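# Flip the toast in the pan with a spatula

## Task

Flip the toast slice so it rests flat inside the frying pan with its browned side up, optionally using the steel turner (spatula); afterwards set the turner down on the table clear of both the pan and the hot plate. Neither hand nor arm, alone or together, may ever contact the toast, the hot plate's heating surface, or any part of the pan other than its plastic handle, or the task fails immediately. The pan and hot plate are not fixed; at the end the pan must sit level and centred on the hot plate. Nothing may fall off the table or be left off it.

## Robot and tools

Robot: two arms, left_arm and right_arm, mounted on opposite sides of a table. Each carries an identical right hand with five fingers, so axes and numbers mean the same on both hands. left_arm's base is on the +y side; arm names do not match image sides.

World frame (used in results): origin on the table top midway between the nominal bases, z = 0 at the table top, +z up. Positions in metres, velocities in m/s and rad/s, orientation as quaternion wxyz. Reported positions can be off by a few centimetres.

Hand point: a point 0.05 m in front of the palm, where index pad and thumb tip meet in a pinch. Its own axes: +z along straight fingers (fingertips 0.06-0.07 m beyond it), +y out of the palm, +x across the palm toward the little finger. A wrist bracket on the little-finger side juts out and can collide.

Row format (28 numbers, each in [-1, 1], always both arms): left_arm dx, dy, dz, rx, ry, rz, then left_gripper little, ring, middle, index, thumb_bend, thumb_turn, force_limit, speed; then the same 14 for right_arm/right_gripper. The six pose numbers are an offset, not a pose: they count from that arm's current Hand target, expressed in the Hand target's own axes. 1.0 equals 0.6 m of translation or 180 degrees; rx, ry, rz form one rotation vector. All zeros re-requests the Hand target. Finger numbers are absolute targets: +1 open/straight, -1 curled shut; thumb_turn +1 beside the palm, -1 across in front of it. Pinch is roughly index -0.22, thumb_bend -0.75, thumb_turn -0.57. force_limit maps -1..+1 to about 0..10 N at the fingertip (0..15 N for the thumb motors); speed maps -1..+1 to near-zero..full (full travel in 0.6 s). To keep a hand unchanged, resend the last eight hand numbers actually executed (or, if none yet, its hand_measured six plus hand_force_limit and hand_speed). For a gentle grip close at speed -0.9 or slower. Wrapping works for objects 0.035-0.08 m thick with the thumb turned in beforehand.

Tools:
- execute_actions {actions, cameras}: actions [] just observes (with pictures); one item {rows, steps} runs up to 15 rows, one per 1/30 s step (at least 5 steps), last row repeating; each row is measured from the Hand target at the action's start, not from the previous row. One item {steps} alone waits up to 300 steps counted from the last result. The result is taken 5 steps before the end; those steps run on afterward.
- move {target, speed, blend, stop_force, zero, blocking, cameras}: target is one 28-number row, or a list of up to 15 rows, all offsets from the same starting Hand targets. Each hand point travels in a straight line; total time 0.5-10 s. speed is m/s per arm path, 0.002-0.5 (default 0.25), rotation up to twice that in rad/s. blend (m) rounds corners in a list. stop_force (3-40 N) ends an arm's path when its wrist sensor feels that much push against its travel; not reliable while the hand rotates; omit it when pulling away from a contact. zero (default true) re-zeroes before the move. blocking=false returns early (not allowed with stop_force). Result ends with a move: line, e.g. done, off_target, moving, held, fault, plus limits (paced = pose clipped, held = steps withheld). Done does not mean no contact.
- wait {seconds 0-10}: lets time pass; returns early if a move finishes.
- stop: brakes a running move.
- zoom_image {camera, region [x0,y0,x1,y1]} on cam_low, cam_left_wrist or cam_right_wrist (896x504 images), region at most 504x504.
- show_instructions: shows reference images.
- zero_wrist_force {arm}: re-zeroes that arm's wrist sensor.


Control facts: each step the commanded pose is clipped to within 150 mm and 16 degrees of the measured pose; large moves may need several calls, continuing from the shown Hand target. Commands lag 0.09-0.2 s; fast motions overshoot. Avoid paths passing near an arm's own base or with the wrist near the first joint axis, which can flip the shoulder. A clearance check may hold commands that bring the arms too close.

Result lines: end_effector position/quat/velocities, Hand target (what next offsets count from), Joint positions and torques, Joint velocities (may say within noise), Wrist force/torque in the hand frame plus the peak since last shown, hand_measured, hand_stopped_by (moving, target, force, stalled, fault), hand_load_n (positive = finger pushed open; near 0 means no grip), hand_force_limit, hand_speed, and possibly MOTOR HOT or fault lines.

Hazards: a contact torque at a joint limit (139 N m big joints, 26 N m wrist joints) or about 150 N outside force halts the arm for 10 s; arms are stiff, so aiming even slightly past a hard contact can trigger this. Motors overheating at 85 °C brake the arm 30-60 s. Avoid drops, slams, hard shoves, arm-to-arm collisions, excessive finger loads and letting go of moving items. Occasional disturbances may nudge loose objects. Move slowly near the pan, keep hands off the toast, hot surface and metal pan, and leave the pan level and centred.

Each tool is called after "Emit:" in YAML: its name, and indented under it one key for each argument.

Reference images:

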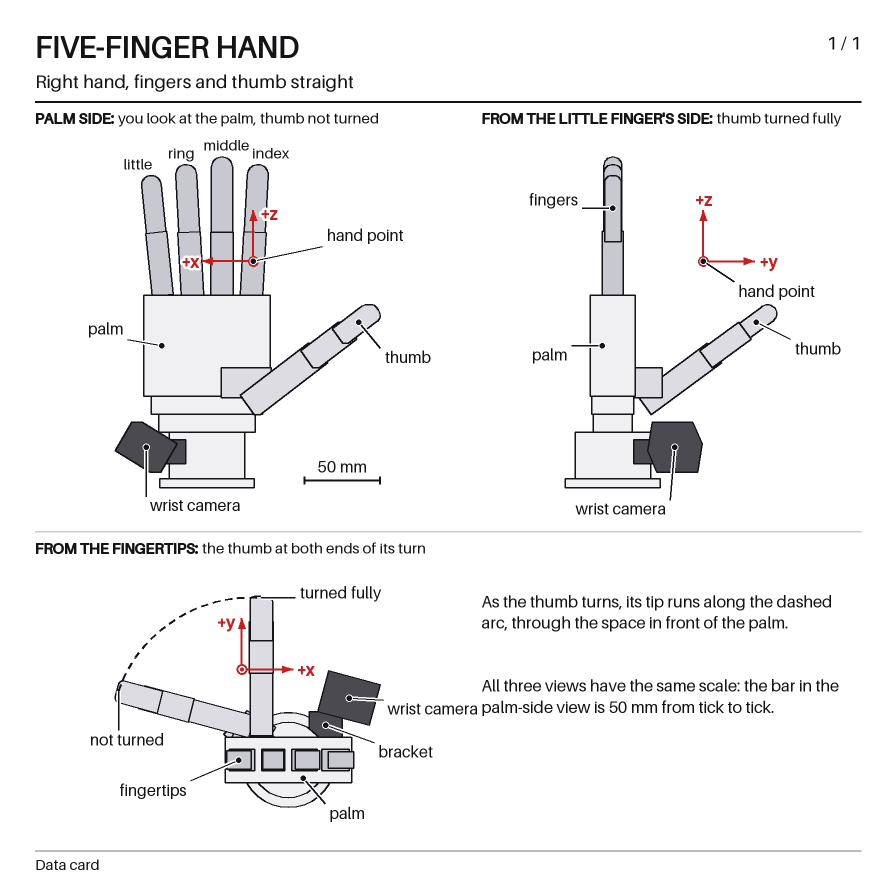

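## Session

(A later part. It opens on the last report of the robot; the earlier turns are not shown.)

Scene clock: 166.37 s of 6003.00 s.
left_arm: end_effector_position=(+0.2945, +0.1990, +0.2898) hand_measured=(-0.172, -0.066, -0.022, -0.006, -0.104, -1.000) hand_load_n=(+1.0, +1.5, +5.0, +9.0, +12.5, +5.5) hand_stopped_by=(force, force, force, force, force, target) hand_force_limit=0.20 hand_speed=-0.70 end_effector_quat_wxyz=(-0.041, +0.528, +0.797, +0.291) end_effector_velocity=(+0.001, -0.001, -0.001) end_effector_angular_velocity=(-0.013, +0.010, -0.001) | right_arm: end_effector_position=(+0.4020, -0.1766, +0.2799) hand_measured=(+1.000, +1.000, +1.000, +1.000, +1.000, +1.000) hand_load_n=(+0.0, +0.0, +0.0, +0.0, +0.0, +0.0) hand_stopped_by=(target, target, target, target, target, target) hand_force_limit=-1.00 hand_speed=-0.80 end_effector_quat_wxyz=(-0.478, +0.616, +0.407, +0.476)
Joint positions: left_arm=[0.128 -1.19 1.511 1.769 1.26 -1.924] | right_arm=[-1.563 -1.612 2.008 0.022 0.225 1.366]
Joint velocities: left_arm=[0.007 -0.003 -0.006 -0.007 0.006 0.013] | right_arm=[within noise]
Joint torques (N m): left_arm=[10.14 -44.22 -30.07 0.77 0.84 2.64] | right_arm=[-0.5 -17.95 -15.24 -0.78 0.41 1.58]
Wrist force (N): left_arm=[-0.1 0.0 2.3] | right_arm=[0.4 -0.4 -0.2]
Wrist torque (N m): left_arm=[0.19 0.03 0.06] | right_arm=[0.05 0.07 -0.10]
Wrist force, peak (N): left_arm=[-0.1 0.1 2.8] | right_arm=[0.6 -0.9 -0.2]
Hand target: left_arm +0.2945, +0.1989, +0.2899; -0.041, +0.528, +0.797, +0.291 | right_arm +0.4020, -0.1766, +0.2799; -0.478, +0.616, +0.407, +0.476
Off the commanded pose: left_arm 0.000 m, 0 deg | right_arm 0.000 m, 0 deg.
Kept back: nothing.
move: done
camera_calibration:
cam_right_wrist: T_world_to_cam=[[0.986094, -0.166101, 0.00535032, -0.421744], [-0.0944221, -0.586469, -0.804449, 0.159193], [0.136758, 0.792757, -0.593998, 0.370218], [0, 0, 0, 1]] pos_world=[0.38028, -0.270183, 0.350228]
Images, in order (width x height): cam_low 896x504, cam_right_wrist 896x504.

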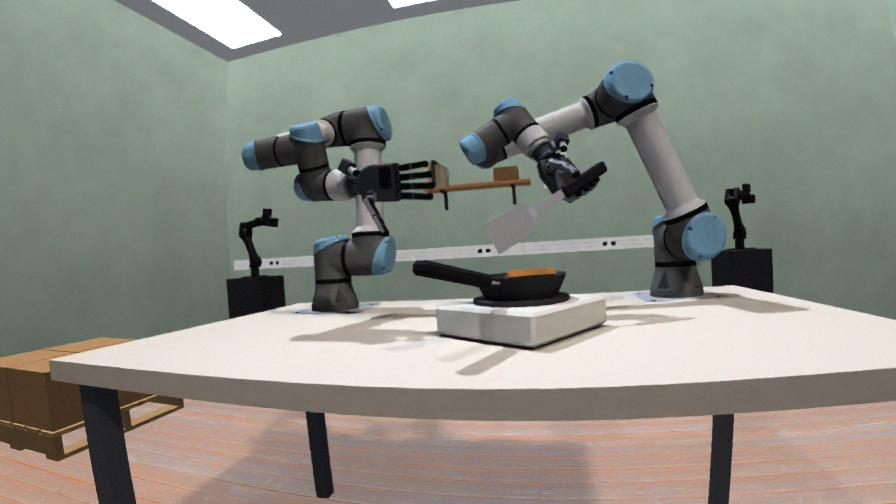

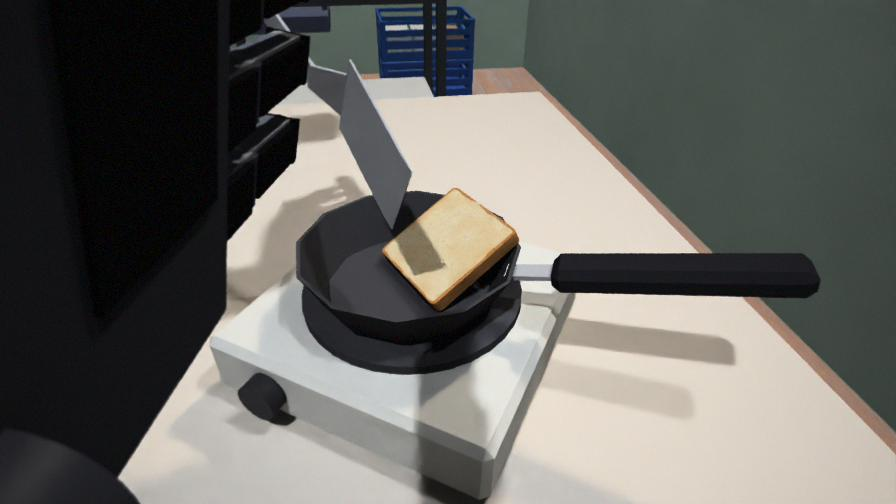

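Emit:
move:
  target: [0.0078,-0.0675,0.1907,0.0084,-0.0898,-0.0419,-0.8,-0.8,-0.8,-0.8,-0.6,-1,0.2,-0.7,0,0,0,0,0,0,1,1,1,1,1,1,-1,-0.8]
  speed: 0.15
  cameras: ["cam_low","cam_right_wrist"]

Emit:
zoom_image:
  camera: "cam_right_wrist"
  region: [270, 100, 570, 340]

Emit:
zoom_image:
  camera: "cam_low"
  region: [470, 180, 640, 320]

Scene clock: 168.77 s of 6003.00 s.
left_arm: end_effector_position=(+0.2850, +0.2497, +0.1801) hand_measured=(-0.172, -0.066, -0.022, -0.006, -0.104, -1.000) hand_load_n=(+1.0, +1.0, +5.5, +9.0, +12.5, +6.0) hand_stopped_by=(force, force, force, force, force, target) hand_force_limit=0.20 hand_speed=-0.70 end_effector_quat_wxyz=(+0.083, +0.510, +0.831, +0.206) end_effector_velocity=(-0.001, -0.001, +0.001) end_effector_angular_velocity=(+0.004, +0.006, -0.003) | right_arm: end_effector_position=(+0.4020, -0.1766, +0.2799) hand_measured=(+1.000, +1.000, +1.000, +1.000, +1.000, +1.000) hand_load_n=(+0.0, +0.0, +0.0, +0.0, +0.0, +0.0) hand_stopped_by=(target, target, target, target, target, target) hand_force_limit=-1.00 hand_speed=-0.80 end_effector_quat_wxyz=(-0.478, +0.616, +0.407, +0.476)
Joint positions: left_arm=[0.069 -1.343 1.937 1.229 1.196 -2.018] | right_arm=[-1.563 -1.612 2.008 0.022 0.225 1.366]
Joint velocities: left_arm=[0.001 0.002 -0.005 0.006 0.004 0.005] | right_arm=[within noise]
Joint torques (N m): left_arm=[10.5 -19.89 -27.96 4.35 0.82 2.62] | right_arm=[0.05 -18.09 -15.87 -0.55 0.3 1.68]
Wrist force (N): left_arm=[0.3 0.2 2.2] | right_arm=[0.5 -0.3 -0.4]
Wrist torque (N m): left_arm=[0.20 0.09 0.09] | right_arm=[0.08 0.08 -0.09]
Wrist force, peak (N): left_arm=[1.0 -0.4 3.5] | right_arm=[0.9 -0.4 -0.4]
Hand target: left_arm +0.2850, +0.2498, +0.1800; +0.083, +0.510, +0.831, +0.206 | right_arm +0.4020, -0.1766, +0.2799; -0.478, +0.616, +0.407, +0.476
Off the commanded pose: left_arm 0.000 m, 0 deg | right_arm 0.000 m, 0 deg.
Kept back: nothing.
move: done
camera_calibration:
cam_right_wrist: T_world_to_cam=[[0.986094, -0.166101, 0.00535034, -0.421744], [-0.0944222, -0.586469, -0.804449, 0.159193], [0.136758, 0.792757, -0.593998, 0.370217], [0, 0, 0, 1]] pos_world=[0.38028, -0.270183, 0.350228]
Images, in order (width x height): cam_low 896x504, cam_right_wrist 896x504.

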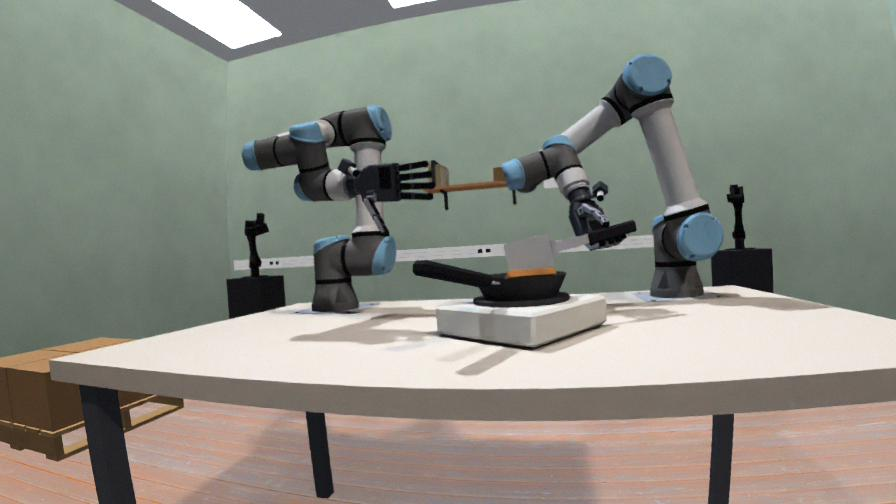

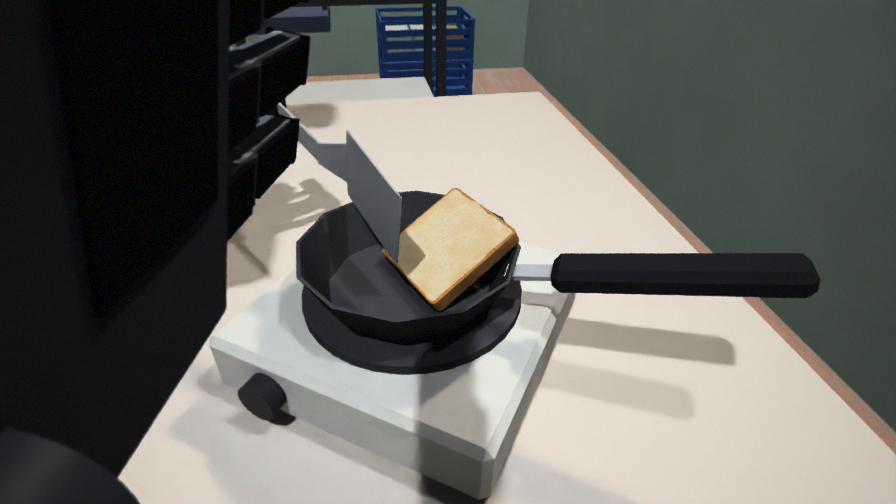

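Scaled by 1.680.

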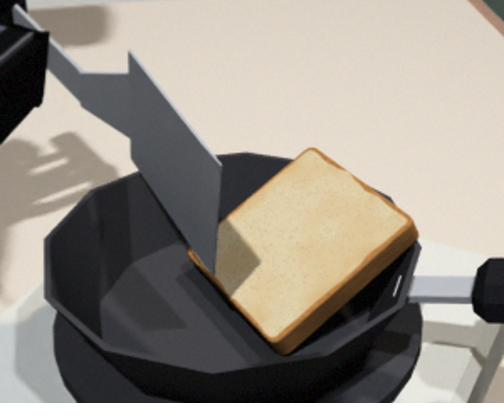

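Scaled by 2.965.

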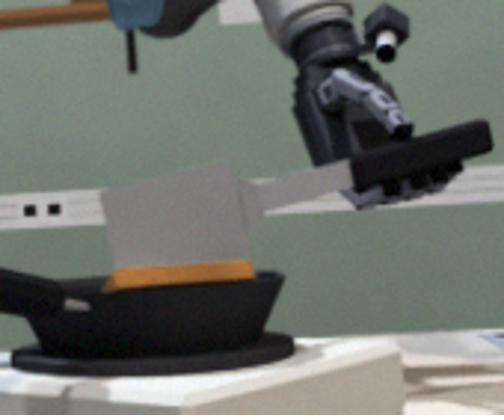

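Emit:
move:
  target: [-0.0131,-0.0289,0.0593,0,0,0,-0.8,-0.8,-0.8,-0.8,-0.6,-1,0.2,-0.7,0,0,0,0,0,0,1,1,1,1,1,1,-1,-0.8]
  speed: 0.03
  stop_force: 3
  cameras: ["cam_low","cam_right_wrist"]

Emit:
zoom_image:
  camera: "cam_right_wrist"
  region: [270, 100, 570, 340]

Scene clock: 171.77 s of 6003.00 s.
left_arm: end_effector_position=(+0.2868, +0.2456, +0.1439) hand_measured=(-0.170, -0.066, -0.022, -0.008, -0.104, -1.000) hand_load_n=(+6.0, +2.5, +3.5, +3.0, +15.0, +2.5) hand_stopped_by=(force, force, force, force, force, target) hand_force_limit=0.20 hand_speed=-0.70 end_effector_quat_wxyz=(+0.083, +0.510, +0.831, +0.206) | right_arm: end_effector_position=(+0.4020, -0.1766, +0.2799) hand_measured=(+1.000, +1.000, +1.000, +1.000, +1.000, +1.000) hand_load_n=(+0.0, +0.0, +0.0, +0.0, +0.0, +0.0) hand_stopped_by=(target, target, target, target, target, target) hand_force_limit=-1.00 hand_speed=-0.80 end_effector_quat_wxyz=(-0.478, +0.616, +0.407, +0.476)
Joint positions: left_arm=[0.073 -1.279 1.964 1.135 1.196 -2.014] | right_arm=[-1.563 -1.612 2.008 0.022 0.225 1.366]
Joint velocities: within noise
Joint torques (N m): left_arm=[-10.39 -19.36 -25.02 0.74 1.65 -2.42] | right_arm=[-0.82 -18.11 -15.43 -0.6 0.34 1.64]
Wrist force (N): left_arm=[-0.3 1.6 0.0] | right_arm=[0.4 -0.2 -0.2]
Wrist torque (N m): left_arm=[0.10 -0.27 -0.07] | right_arm=[0.09 0.08 -0.09]
Wrist force, peak (N): left_arm=[0.6 -0.2 2.8] | right_arm=[0.9 -0.7 -0.1]
Hand target: left_arm +0.2868, +0.2456, +0.1439; +0.083, +0.510, +0.831, +0.206 (not the last commanded pose) | right_arm +0.4020, -0.1766, +0.2799; -0.478, +0.616, +0.407, +0.476
Off the commanded pose: left_arm 0.004 m, 0 deg | right_arm 0.000 m, 0 deg.
Kept back: nothing.
move: contact (left_arm)
camera_calibration:
cam_right_wrist: T_world_to_cam=[[0.986094, -0.166101, 0.00535036, -0.421744], [-0.0944221, -0.586469, -0.804449, 0.159193], [0.136758, 0.792757, -0.593998, 0.370217], [0, 0, 0, 1]] pos_world=[0.38028, -0.270183, 0.350228]
Images, in order (width x height): cam_low 896x504, cam_right_wrist 896x504.

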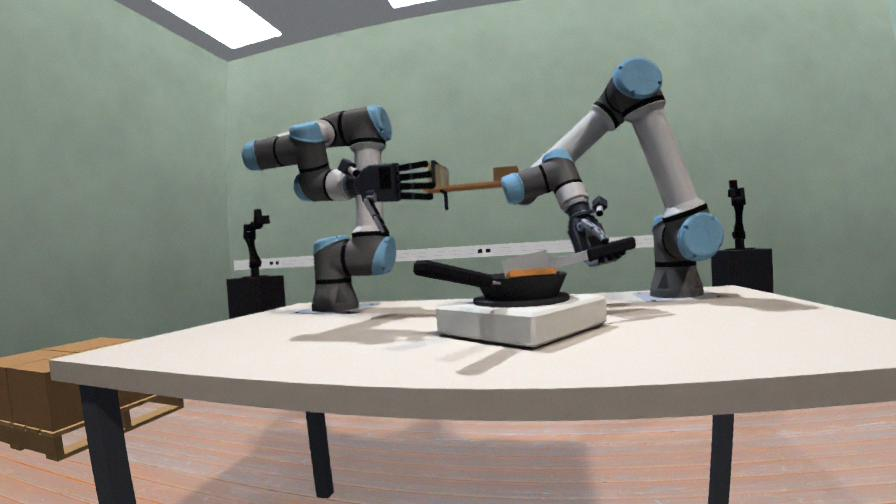

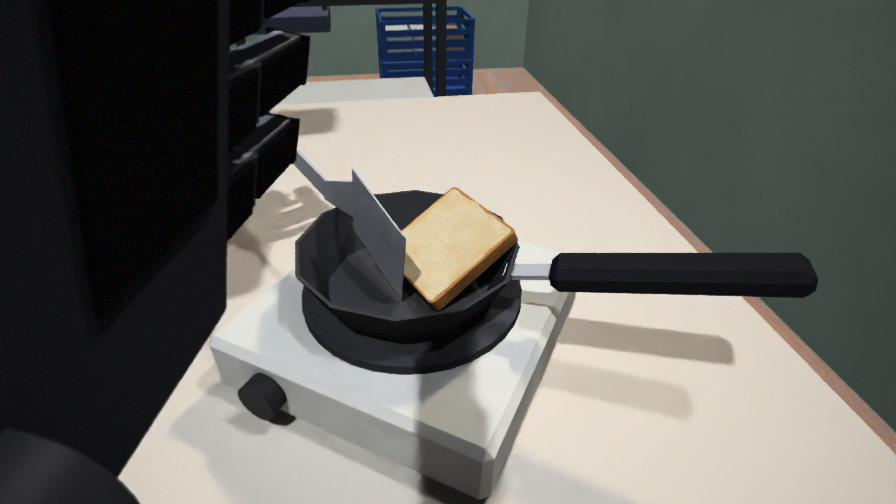

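Scaled by 1.680.

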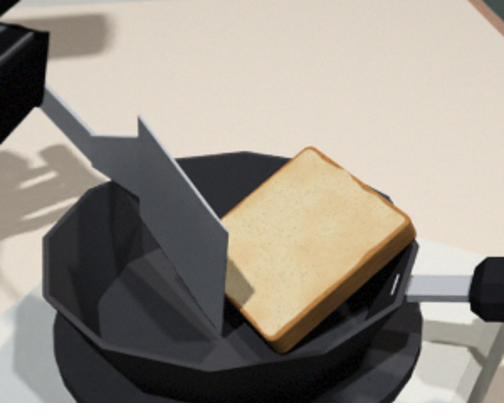

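Emit:
move:
  target:
    - [0.0004,0.0021,-0.0045,0,0,0,-0.8,-0.8,-0.8,-0.8,-0.6,-1,0.2,-0.7,0,0,0,0,0,0,1,1,1,1,1,1,-1,-0.8]
    - [-0.0071,0.0818,0.0327,0,0,0,-0.8,-0.8,-0.8,-0.8,-0.6,-1,0.2,-0.7,0,0,0,0,0,0,1,1,1,1,1,1,-1,-0.8]
  speed: 0.04
  stop_force: 3
  cameras: ["cam_low","cam_right_wrist"]

Emit:
zoom_image:
  camera: "cam_right_wrist"
  region: [290, 120, 590, 360]

Emit:
zoom_image:
  camera: "cam_low"
  region: [470, 200, 640, 320]

Scene clock: 174.47 s of 6003.00 s.
left_arm: end_effector_position=(+0.3355, +0.2663, +0.1468) hand_measured=(-0.172, -0.066, -0.022, -0.006, -0.104, -1.000) hand_load_n=(+0.0, +3.0, +5.5, +7.0, +12.0, +4.0) hand_stopped_by=(force, force, force, force, force, target) hand_force_limit=0.20 hand_speed=-0.70 end_effector_quat_wxyz=(+0.083, +0.510, +0.831, +0.206) | right_arm: end_effector_position=(+0.4020, -0.1766, +0.2799) hand_measured=(+1.000, +1.000, +1.000, +1.000, +1.000, +1.000) hand_load_n=(+0.0, +0.0, +0.0, +0.0, +0.0, +0.0) hand_stopped_by=(target, target, target, target, target, target) hand_force_limit=-1.00 hand_speed=-0.80 end_effector_quat_wxyz=(-0.478, +0.616, +0.407, +0.476)
Joint positions: left_arm=[0.227 -1.276 1.93 1.104 1.162 -1.851] | right_arm=[-1.563 -1.612 2.008 0.022 0.225 1.366]
Joint velocities: within noise
Joint torques (N m): left_arm=[-10.47 -37.64 -2.71 4.49 1.04 -2.92] | right_arm=[0.07 -17.76 -16.63 -0.83 0.4 1.68]
Wrist force (N): left_arm=[-0.4 -0.4 1.9] | right_arm=[0.8 -0.5 -0.4]
Wrist torque (N m): left_arm=[0.16 -0.01 0.09] | right_arm=[0.06 0.03 -0.08]
Wrist force, peak (N): left_arm=[0.7 -0.1 2.6] | right_arm=[0.8 -0.5 -0.5]
Hand target: left_arm +0.3355, +0.2663, +0.1468; +0.083, +0.510, +0.831, +0.206 | right_arm +0.4020, -0.1766, +0.2799; -0.478, +0.616, +0.407, +0.476
Off the commanded pose: left_arm 0.000 m, 0 deg | right_arm 0.000 m, 0 deg.
Kept back: nothing.
move: done
camera_calibration:
cam_right_wrist: T_world_to_cam=[[0.986094, -0.166101, 0.0053502, -0.421744], [-0.0944223, -0.586469, -0.804449, 0.159193], [0.136758, 0.792757, -0.593998, 0.370218], [0, 0, 0, 1]] pos_world=[0.38028, -0.270183, 0.350228]
Images, in order (width x height): cam_low 896x504, cam_right_wrist 896x504.

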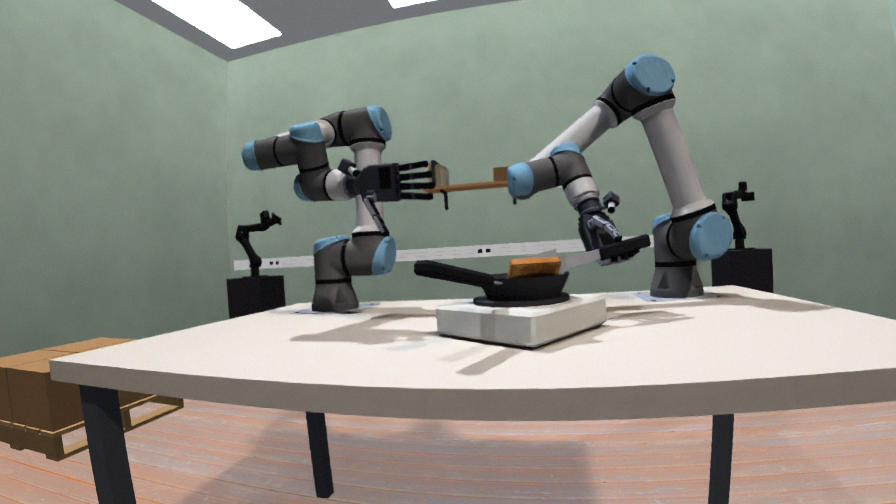

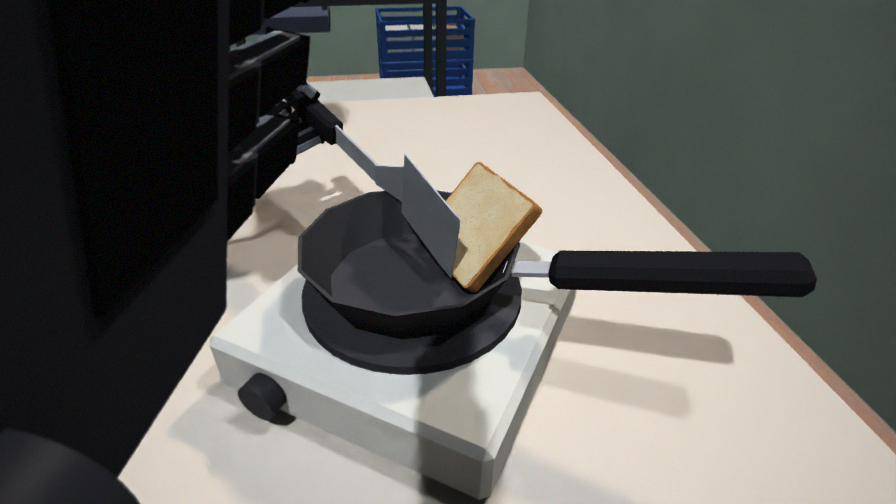

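Scaled by 1.680.

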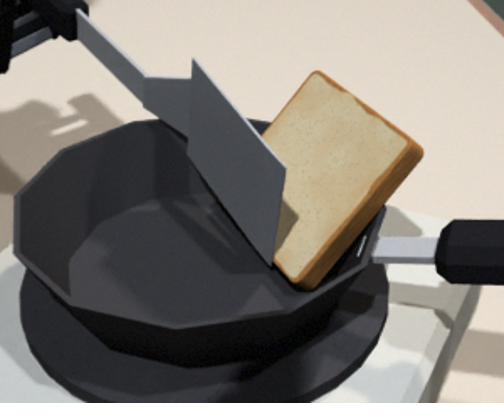

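Scaled by 2.965.

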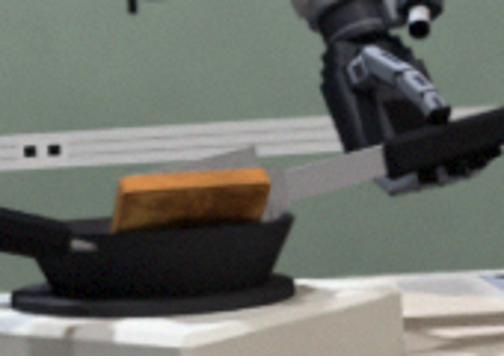

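Emit:
move:
  target:
    - [0.0011,-0.0095,-0.0073,0,0,0,-0.8,-0.8,-0.8,-0.8,-0.6,-1,0.2,-0.7,0,0,0,0,0,0,1,1,1,1,1,1,-1,-0.8]
    - [0.0156,0.065,-0.177,0,0,0,-0.8,-0.8,-0.8,-0.8,-0.6,-1,0.2,-0.7,0,0,0,0,0,0,1,1,1,1,1,1,-1,-0.8]
  speed: [0.02,0.15]
  cameras: ["cam_low","cam_right_wrist"]

Emit:
zoom_image:
  camera: "cam_right_wrist"
  region: [400, 140, 600, 300]

Emit:
zoom_image:
  camera: "cam_low"
  region: [485, 245, 585, 305]

Scene clock: 176.73 s of 6003.00 s.
left_arm: end_effector_position=(+0.3259, +0.2626, +0.2599) hand_measured=(-0.172, -0.066, -0.022, -0.006, -0.104, -1.000) hand_load_n=(+0.0, +2.0, +5.5, +8.5, +12.0, +5.0) hand_stopped_by=(force, force, force, force, force, target) hand_force_limit=0.20 hand_speed=-0.70 end_effector_quat_wxyz=(+0.083, +0.510, +0.831, +0.206) end_effector_velocity=(+0.000, +0.000, -0.002) end_effector_angular_velocity=(+0.000, +0.000, -0.001) | right_arm: end_effector_position=(+0.4020, -0.1766, +0.2799) hand_measured=(+1.000, +1.000, +1.000, +1.000, +1.000, +1.000) hand_load_n=(+0.0, +0.0, +0.0, +0.0, +0.0, +0.0) hand_stopped_by=(target, target, target, target, target, target) hand_force_limit=-1.00 hand_speed=-0.80 end_effector_quat_wxyz=(-0.478, +0.616, +0.407, +0.476)
Joint positions: left_arm=[0.197 -1.416 1.781 1.405 1.168 -1.883] | right_arm=[-1.563 -1.612 2.008 0.022 0.225 1.366]
Joint velocities: left_arm=[-0.001 0.001 0.004 -0.005 0 0] | right_arm=[within noise]
Joint torques (N m): left_arm=[-2.21 -18.58 -5.66 0.7 0.44 -1.68] | right_arm=[-0.48 -17.86 -16.15 -0.68 0.32 1.59]
Wrist force (N): left_arm=[0.3 -0.3 2.7] | right_arm=[0.5 -0.3 -0.2]
Wrist torque (N m): left_arm=[0.13 0.07 0.08] | right_arm=[0.07 0.06 -0.09]
Wrist force, peak (N): left_arm=[0.3 -1.0 3.8] | right_arm=[0.9 -0.3 -0.4]
Hand target: left_arm +0.3259, +0.2627, +0.2599; +0.083, +0.510, +0.831, +0.206 | right_arm +0.4020, -0.1766, +0.2799; -0.478, +0.616, +0.407, +0.476
Off the commanded pose: left_arm 0.000 m, 0 deg | right_arm 0.000 m, 0 deg.
Kept back: nothing.
move: done
camera_calibration:
cam_right_wrist: T_world_to_cam=[[0.986094, -0.166101, 0.00535022, -0.421744], [-0.0944222, -0.586469, -0.804449, 0.159193], [0.136758, 0.792757, -0.593998, 0.370218], [0, 0, 0, 1]] pos_world=[0.38028, -0.270183, 0.350228]
Images, in order (width x height): cam_low 896x504, cam_right_wrist 896x504.

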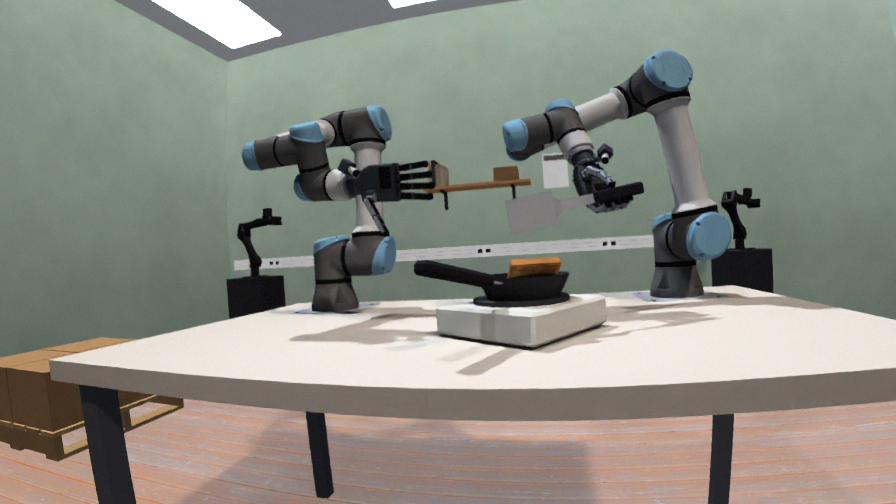

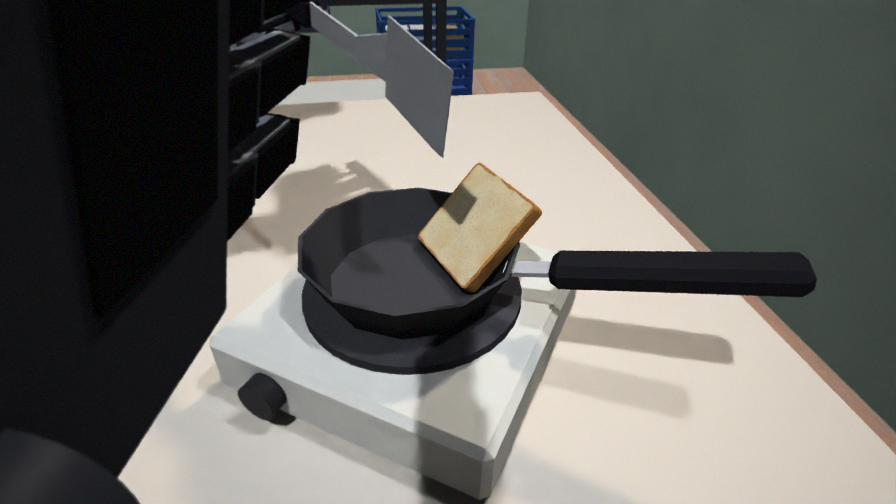

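Scaled by 2.520.

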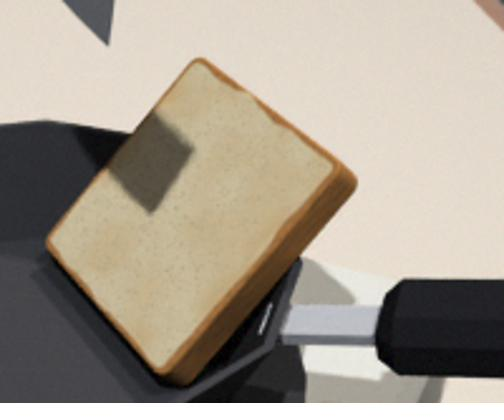

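Scaled by 5.040.

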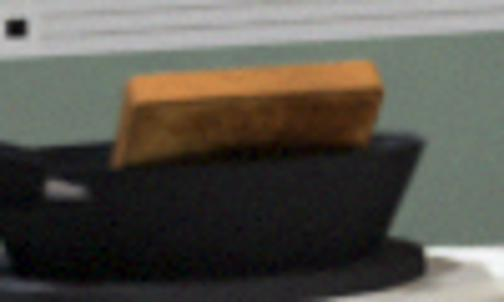

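Emit:
move:
  target:
    - [-0.0795,0.2203,0.135,0.3343,-0.0082,0.0052,-0.8,-0.8,-0.8,-0.8,-0.6,-1,0.2,-0.7,0,0,0,0,0,0,1,1,1,1,1,1,-1,-0.8]
    - [-0.0885,0.1669,0.2476,0.3343,-0.0082,0.0052,-0.8,-0.8,-0.8,-0.8,-0.6,-1,0.2,-0.7,0,0,0,0,0,0,1,1,1,1,1,1,-1,-0.8]
  speed: 0.2
  cameras: ["cam_low","cam_right_wrist"]

Emit:
zoom_image:
  camera: "cam_right_wrist"
  region: [400, 120, 640, 312]

Emit:
zoom_image:
  camera: "cam_low"
  region: [485, 245, 585, 305]

Scene clock: 181.67 s of 6003.00 s.
left_arm: end_effector_position=(+0.4838, +0.2938, +0.1649) hand_measured=(-0.172, -0.066, -0.022, -0.006, -0.104, -1.000) hand_load_n=(+0.5, +1.5, +5.0, +7.5, +13.0, +4.0) hand_stopped_by=(force, force, force, force, force, target) hand_force_limit=0.20 hand_speed=-0.70 end_effector_quat_wxyz=(-0.175, +0.492, +0.817, -0.244) | right_arm: end_effector_position=(+0.4020, -0.1766, +0.2799) hand_measured=(+1.000, +1.000, +1.000, +1.000, +1.000, +1.000) hand_load_n=(+0.0, +0.0, +0.0, +0.0, +0.0, +0.0) hand_stopped_by=(target, target, target, target, target, target) hand_force_limit=-1.00 hand_speed=-0.80 end_effector_quat_wxyz=(-0.478, +0.616, +0.407, +0.476)
Joint positions: left_arm=[1.093 -0.801 1.065 1.725 2.03 -0.865] | right_arm=[-1.563 -1.612 2.008 0.022 0.225 1.366]
Joint velocities: within noise
Joint torques (N m): left_arm=[-10.49 -57.96 -24.6 2.56 2.51 -2.75] | right_arm=[-0.04 -18.39 -16.82 -0.68 0.18 1.55]
Wrist force (N): left_arm=[-0.1 0.3 1.8] | right_arm=[0.8 -0.3 -0.2]
Wrist torque (N m): left_arm=[-0.13 0.15 -0.07] | right_arm=[0.07 0.01 -0.07]
Wrist force, peak (N): left_arm=[-0.2 1.4 3.5] | right_arm=[0.9 -0.4 -0.4]
Hand target: left_arm +0.4838, +0.2938, +0.1649; -0.175, +0.492, +0.817, -0.244 | right_arm +0.4020, -0.1766, +0.2799; -0.478, +0.616, +0.407, +0.476
Off the commanded pose: left_arm 0.000 m, 0 deg | right_arm 0.000 m, 0 deg.
Kept back: nothing.
move: done
camera_calibration:
cam_right_wrist: T_world_to_cam=[[0.986094, -0.166101, 0.0053503, -0.421744], [-0.0944222, -0.586469, -0.804449, 0.159193], [0.136758, 0.792757, -0.593998, 0.370217], [0, 0, 0, 1]] pos_world=[0.38028, -0.270183, 0.350228]
Images, in order (width x height): cam_low 896x504, cam_right_wrist 896x504.

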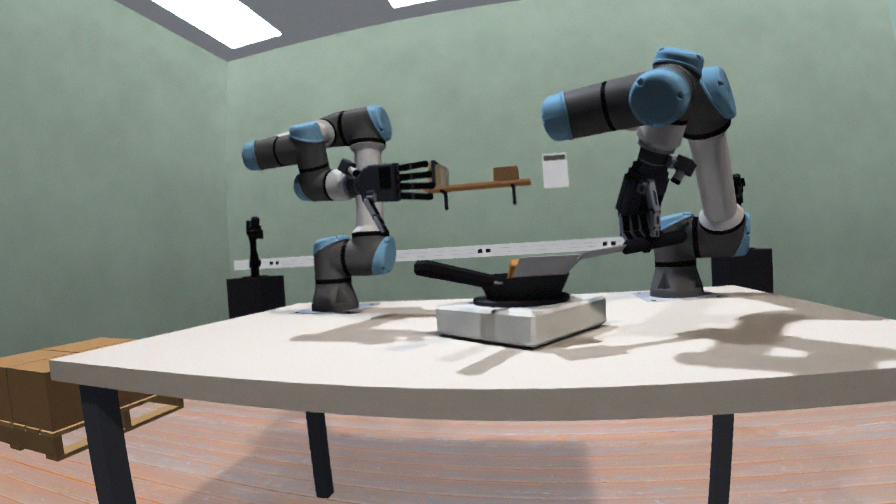

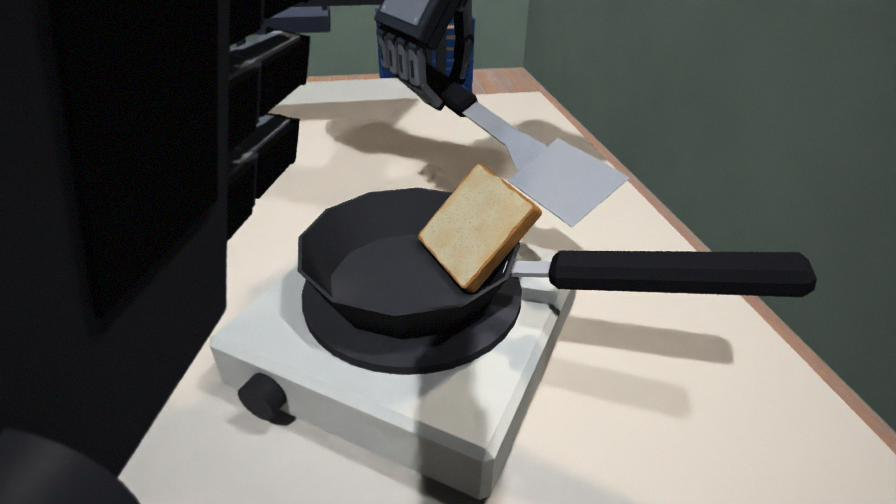

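Scaled by 2.100.

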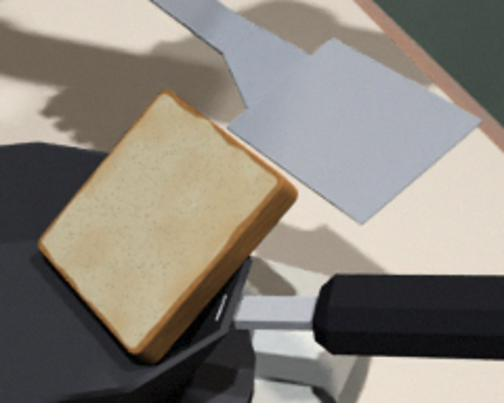

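Scaled by 5.040.

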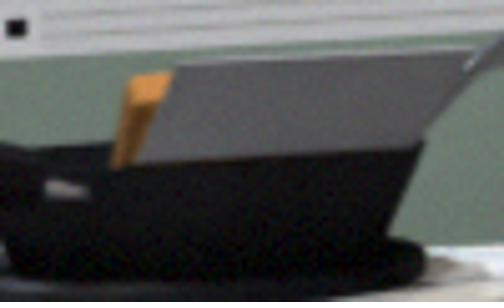

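Emit:
move:
  target: [-0.0071,-0.0413,0.0328,0,0,0,-0.8,-0.8,-0.8,-0.8,-0.6,-1,0.2,-0.7,0,0,0,0,0,0,1,1,1,1,1,1,-1,-0.8]
  speed: 0.06
  stop_force: 4
  cameras: ["cam_low","cam_right_wrist"]

Emit:
zoom_image:
  camera: "cam_right_wrist"
  region: [400, 120, 640, 312]

Emit:
zoom_image:
  camera: "cam_low"
  region: [485, 245, 585, 305]

Scene clock: 183.97 s of 6003.00 s.
left_arm: end_effector_position=(+0.4576, +0.2757, +0.1627) hand_measured=(-0.172, -0.066, -0.022, -0.006, -0.104, -1.000) hand_load_n=(+0.5, +1.5, +5.0, +7.0, +13.0, +4.0) hand_stopped_by=(force, force, force, force, force, target) hand_force_limit=0.20 hand_speed=-0.70 end_effector_quat_wxyz=(-0.175, +0.492, +0.817, -0.244) | right_arm: end_effector_position=(+0.4020, -0.1766, +0.2799) hand_measured=(+1.000, +1.000, +1.000, +1.000, +1.000, +1.000) hand_load_n=(+0.0, +0.0, +0.0, +0.0, +0.0, -0.5) hand_stopped_by=(target, target, target, target, target, target) hand_force_limit=-1.00 hand_speed=-0.80 end_effector_quat_wxyz=(-0.478, +0.616, +0.407, +0.476)
Joint positions: left_arm=[1.043 -0.851 1.154 1.662 2.05 -0.916] | right_arm=[-1.563 -1.612 2.008 0.022 0.225 1.366]
Joint velocities: within noise
Joint torques (N m): left_arm=[10.32 -43 -29.85 4.08 -1.05 2.9] | right_arm=[0.14 -17.98 -17.98 -0.65 0.2 1.71]
Wrist force (N): left_arm=[-0.2 0.2 1.6] | right_arm=[0.8 -0.5 -0.3]
Wrist torque (N m): left_arm=[-0.14 0.15 -0.10] | right_arm=[0.05 0.02 -0.08]
Wrist force, peak (N): left_arm=[-0.2 -0.6 2.3] | right_arm=[0.8 -0.6 -0.4]
Hand target: left_arm +0.4576, +0.2757, +0.1627; -0.175, +0.492, +0.817, -0.244 | right_arm +0.4020, -0.1766, +0.2799; -0.478, +0.616, +0.407, +0.476
Off the commanded pose: left_arm 0.000 m, 0 deg | right_arm 0.000 m, 0 deg.
Kept back: nothing.
move: done
camera_calibration:
cam_right_wrist: T_world_to_cam=[[0.986094, -0.166101, 0.00535021, -0.421744], [-0.0944222, -0.586469, -0.804449, 0.159193], [0.136757, 0.792757, -0.593998, 0.370218], [0, 0, 0, 1]] pos_world=[0.38028, -0.270183, 0.350228]
Images, in order (width x height): cam_low 896x504, cam_right_wrist 896x504.

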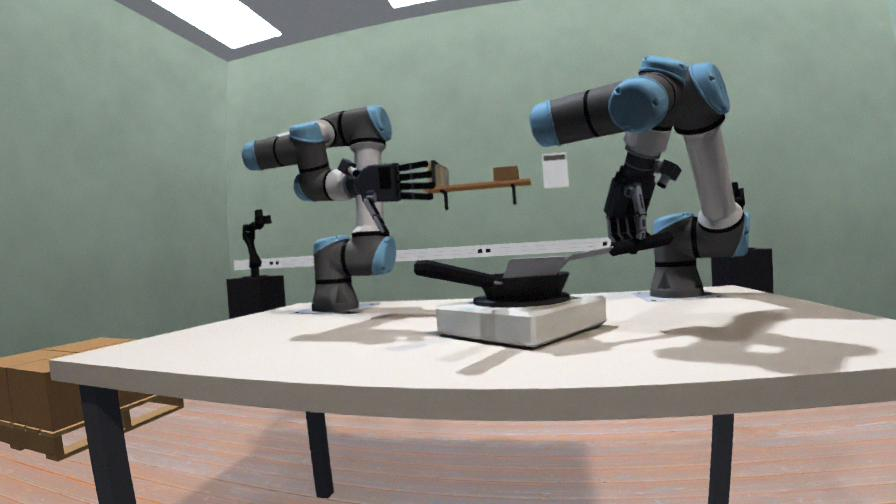

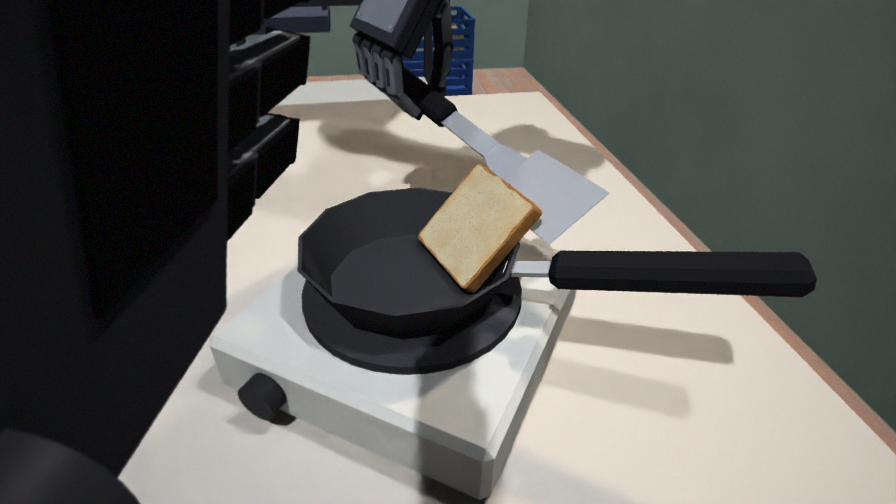

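Scaled by 2.100.

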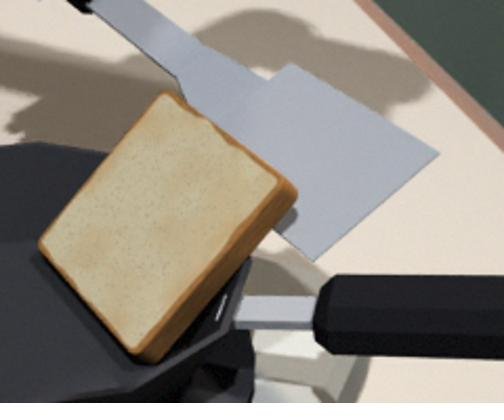

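Scaled by 5.040.

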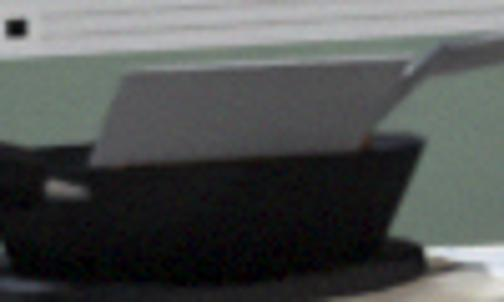

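Emit:
move:
  target:
    - [0.0015,-0.0109,0.0017,0,0,0,-0.8,-0.8,-0.8,-0.8,-0.6,-1,0.2,-0.7,0,0,0,0,0,0,1,1,1,1,1,1,-1,-0.8]
    - [0.0027,-0.0264,-0.0218,0,0,0,-0.8,-0.8,-0.8,-0.8,-0.6,-1,0.2,-0.7,0,0,0,0,0,0,1,1,1,1,1,1,-1,-0.8]
  speed: 0.04
  blend: 0.002
  cameras: ["cam_low","cam_right_wrist"]

Emit:
zoom_image:
  camera: "cam_right_wrist"
  region: [400, 120, 640, 312]

Emit:
zoom_image:
  camera: "cam_low"
  region: [485, 245, 585, 305]

Scene clock: 185.83 s of 6003.00 s.
left_arm: end_effector_position=(+0.4524, +0.2738, +0.1828) hand_measured=(-0.172, -0.066, -0.022, -0.006, -0.104, -1.000) hand_load_n=(+0.5, +2.0, +5.0, +7.0, +13.0, +4.0) hand_stopped_by=(force, force, force, force, force, target) hand_force_limit=0.20 hand_speed=-0.70 end_effector_quat_wxyz=(-0.175, +0.492, +0.817, -0.244) end_effector_velocity=(+0.000, +0.000, -0.002) end_effector_angular_velocity=(+0.000, -0.001, +0.001) | right_arm: end_effector_position=(+0.4020, -0.1766, +0.2799) hand_measured=(+1.000, +1.000, +1.000, +1.000, +1.000, +1.000) hand_load_n=(+0.0, +0.0, +0.0, +0.0, +0.0, +0.0) hand_stopped_by=(target, target, target, target, target, target) hand_force_limit=-1.00 hand_speed=-0.80 end_effector_quat_wxyz=(-0.478, +0.616, +0.407, +0.476)
Joint positions: left_arm=[1.035 -0.877 1.144 1.694 2.053 -0.924] | right_arm=[-1.563 -1.612 2.008 0.022 0.225 1.366]
Joint velocities: left_arm=[0.001 0.001 0.003 -0.005 0 0] | right_arm=[within noise]
Joint torques (N m): left_arm=[9.81 -42.04 -6.32 0.67 -1.11 2.84] | right_arm=[1.17 -17.95 -17.41 -0.63 0.3 1.65]
Wrist force (N): left_arm=[-0.2 0.0 1.7] | right_arm=[0.5 -0.4 -0.4]
Wrist torque (N m): left_arm=[-0.19 0.14 -0.12] | right_arm=[0.08 0.06 -0.10]
Wrist force, peak (N): left_arm=[0.0 0.4 2.1] | right_arm=[0.9 -0.3 -0.4]
Hand target: left_arm +0.4523, +0.2738, +0.1826; -0.175, +0.492, +0.817, -0.244 | right_arm +0.4020, -0.1766, +0.2799; -0.478, +0.616, +0.407, +0.476
Off the commanded pose: left_arm 0.000 m, 0 deg | right_arm 0.000 m, 0 deg.
Kept back: nothing.
move: done; blend cut to 0 m at target 1
camera_calibration:
cam_right_wrist: T_world_to_cam=[[0.986094, -0.166101, 0.00535019, -0.421744], [-0.0944222, -0.586469, -0.804449, 0.159193], [0.136757, 0.792757, -0.593998, 0.370218], [0, 0, 0, 1]] pos_world=[0.38028, -0.270183, 0.350228]
Images, in order (width x height): cam_low 896x504, cam_right_wrist 896x504.

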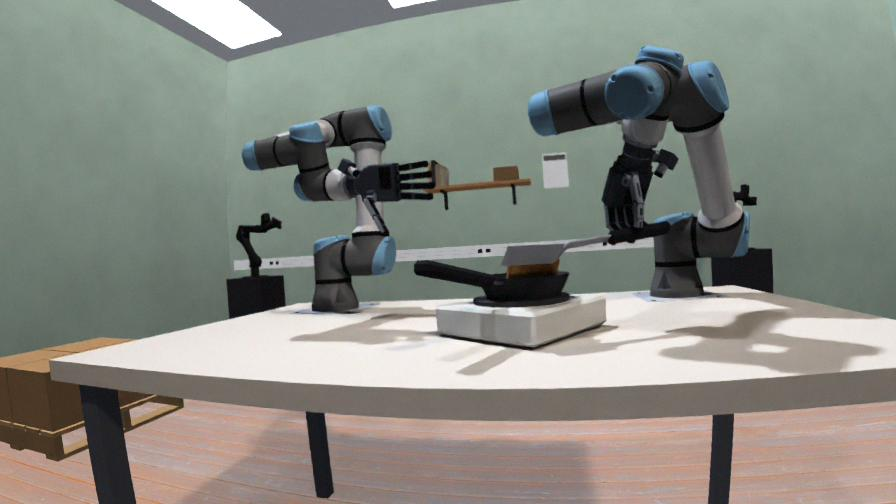

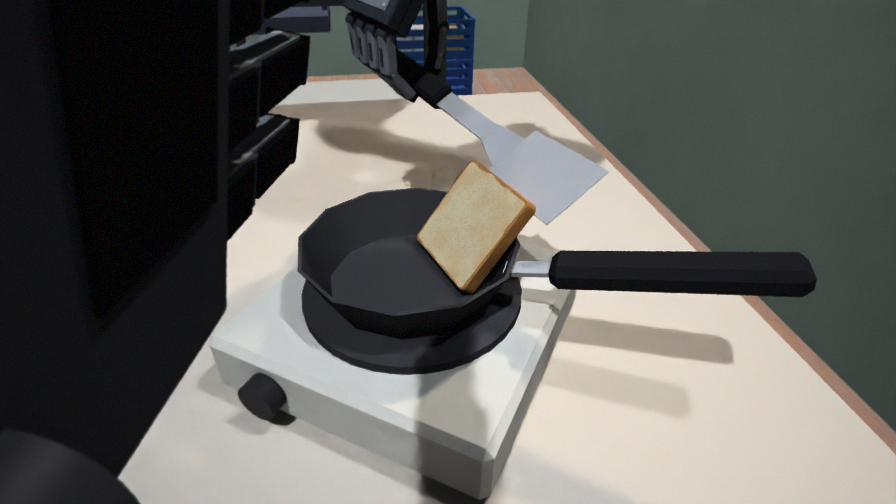

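Scaled by 2.100.

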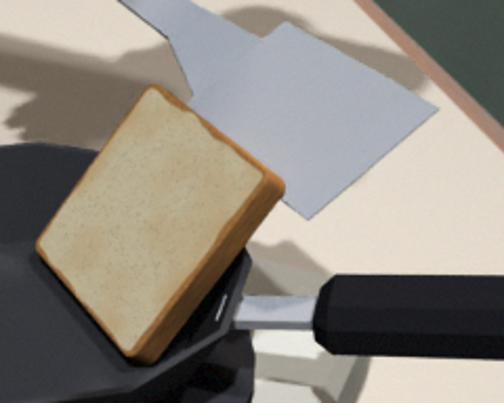

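Scaled by 5.040.

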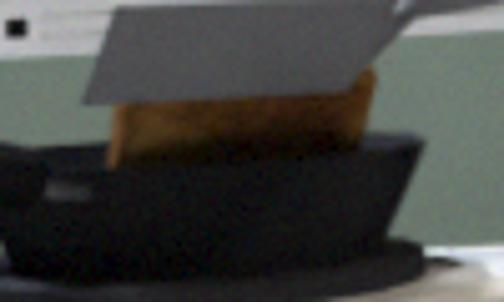

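Emit:
move:
  target:
    - [0.0029,-0.0229,0.0001,0,0,0,-0.8,-0.8,-0.8,-0.8,-0.6,-1,0.2,-0.7,0,0,0,0,0,0,1,1,1,1,1,1,-1,-0.8]
    - [0.006,-0.0454,0.0042,0,0,0,-0.8,-0.8,-0.8,-0.8,-0.6,-1,0.2,-0.7,0,0,0,0,0,0,1,1,1,1,1,1,-1,-0.8]
    - [0.009,-0.0669,0.0122,0,0,0,-0.8,-0.8,-0.8,-0.8,-0.6,-1,0.2,-0.7,0,0,0,0,0,0,1,1,1,1,1,1,-1,-0.8]
    - [0.0119,-0.0867,0.0239,0,0,0,-0.8,-0.8,-0.8,-0.8,-0.6,-1,0.2,-0.7,0,0,0,0,0,0,1,1,1,1,1,1,-1,-0.8]
    - [0.0146,-0.1041,0.0388,0,0,0,-0.8,-0.8,-0.8,-0.8,-0.6,-1,0.2,-0.7,0,0,0,0,0,0,1,1,1,1,1,1,-1,-0.8]
    - [0.0172,-0.1188,0.0566,0,0,0,-0.8,-0.8,-0.8,-0.8,-0.6,-1,0.2,-0.7,0,0,0,0,0,0,1,1,1,1,1,1,-1,-0.8]
  speed: 0.06
  blend: 0.005
  cameras: ["cam_low","cam_right_wrist"]

Emit:
zoom_image:
  camera: "cam_right_wrist"
  region: [280, 120, 580, 360]

Scene clock: 188.60 s of 6003.00 s.
left_arm: end_effector_position=(+0.3784, +0.2468, +0.1960) hand_measured=(-0.172, -0.066, -0.022, -0.006, -0.104, -1.000) hand_load_n=(+0.5, +1.5, +5.0, +7.0, +13.0, +4.0) hand_stopped_by=(force, force, force, force, force, target) hand_force_limit=0.20 hand_speed=-0.70 end_effector_quat_wxyz=(-0.175, +0.491, +0.817, -0.244) end_effector_velocity=(+0.003, +0.001, +0.001) end_effector_angular_velocity=(-0.001, +0.001, +0.000) | right_arm: end_effector_position=(+0.4020, -0.1766, +0.2799) hand_measured=(+1.000, +1.000, +1.000, +1.000, +1.000, +1.000) hand_load_n=(+0.0, +0.0, +0.0, +0.0, -0.5, +0.0) hand_stopped_by=(target, target, target, target, target, target) hand_force_limit=-1.00 hand_speed=-0.80 end_effector_quat_wxyz=(-0.478, +0.616, +0.407, +0.476)
Joint positions: left_arm=[0.914 -1.034 1.353 1.58 2.095 -1.053] | right_arm=[-1.563 -1.612 2.008 0.022 0.225 1.366]
Joint velocities: left_arm=[0.007 0.006 -0.011 0.01 -0.001 0.008] | right_arm=[within noise]
Joint torques (N m): left_arm=[10.5 -35.68 -30.3 4.6 -1.05 2.73] | right_arm=[0.59 -18.59 -18.44 -0.55 0.18 1.7]
Wrist force (N): left_arm=[0.0 0.2 1.4] | right_arm=[0.5 -0.2 -0.3]
Wrist torque (N m): left_arm=[-0.14 0.14 -0.10] | right_arm=[0.10 0.06 -0.09]
Wrist force, peak (N): left_arm=[-0.2 -0.4 2.3] | right_arm=[0.9 -0.3 -0.4]
Hand target: left_arm +0.3786, +0.2469, +0.1960; -0.175, +0.492, +0.817, -0.244 | right_arm +0.4020, -0.1766, +0.2799; -0.478, +0.616, +0.407, +0.476
Off the commanded pose: left_arm 0.000 m, 0 deg | right_arm 0.000 m, 0 deg.
Kept back: nothing.
move: done; blend cut to 0 m at target 1
camera_calibration:
cam_right_wrist: T_world_to_cam=[[0.986094, -0.166101, 0.00535035, -0.421744], [-0.0944222, -0.586469, -0.804449, 0.159193], [0.136758, 0.792757, -0.593998, 0.370217], [0, 0, 0, 1]] pos_world=[0.38028, -0.270183, 0.350228]
Images, in order (width x height): cam_low 896x504, cam_right_wrist 896x504.

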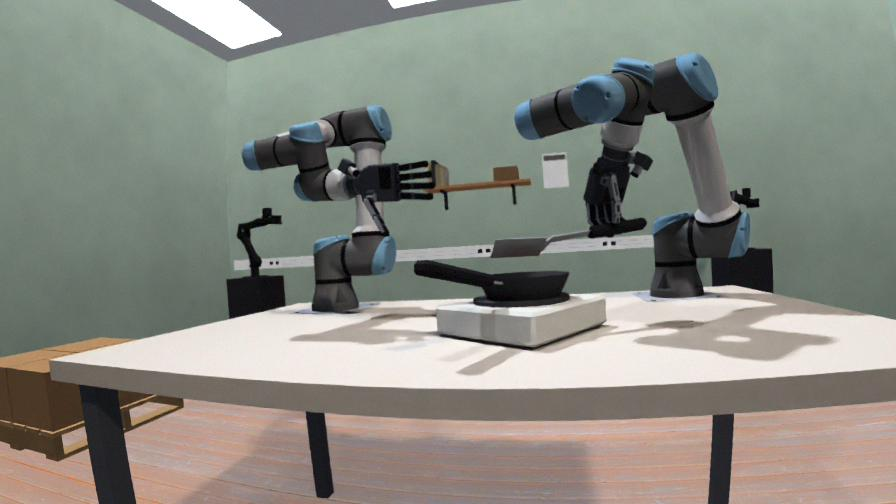

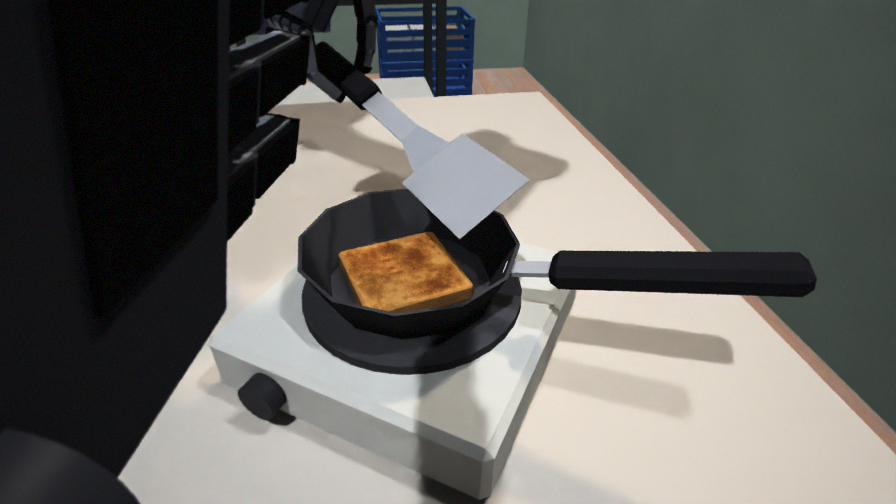

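Scaled by 1.680.

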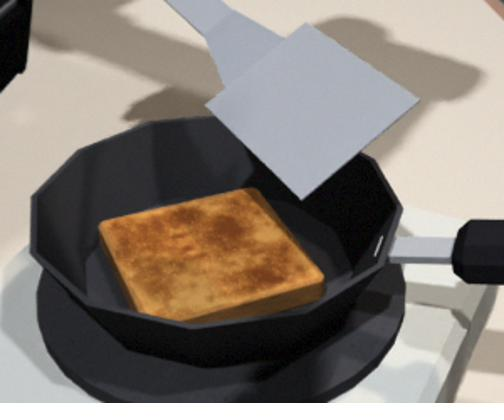

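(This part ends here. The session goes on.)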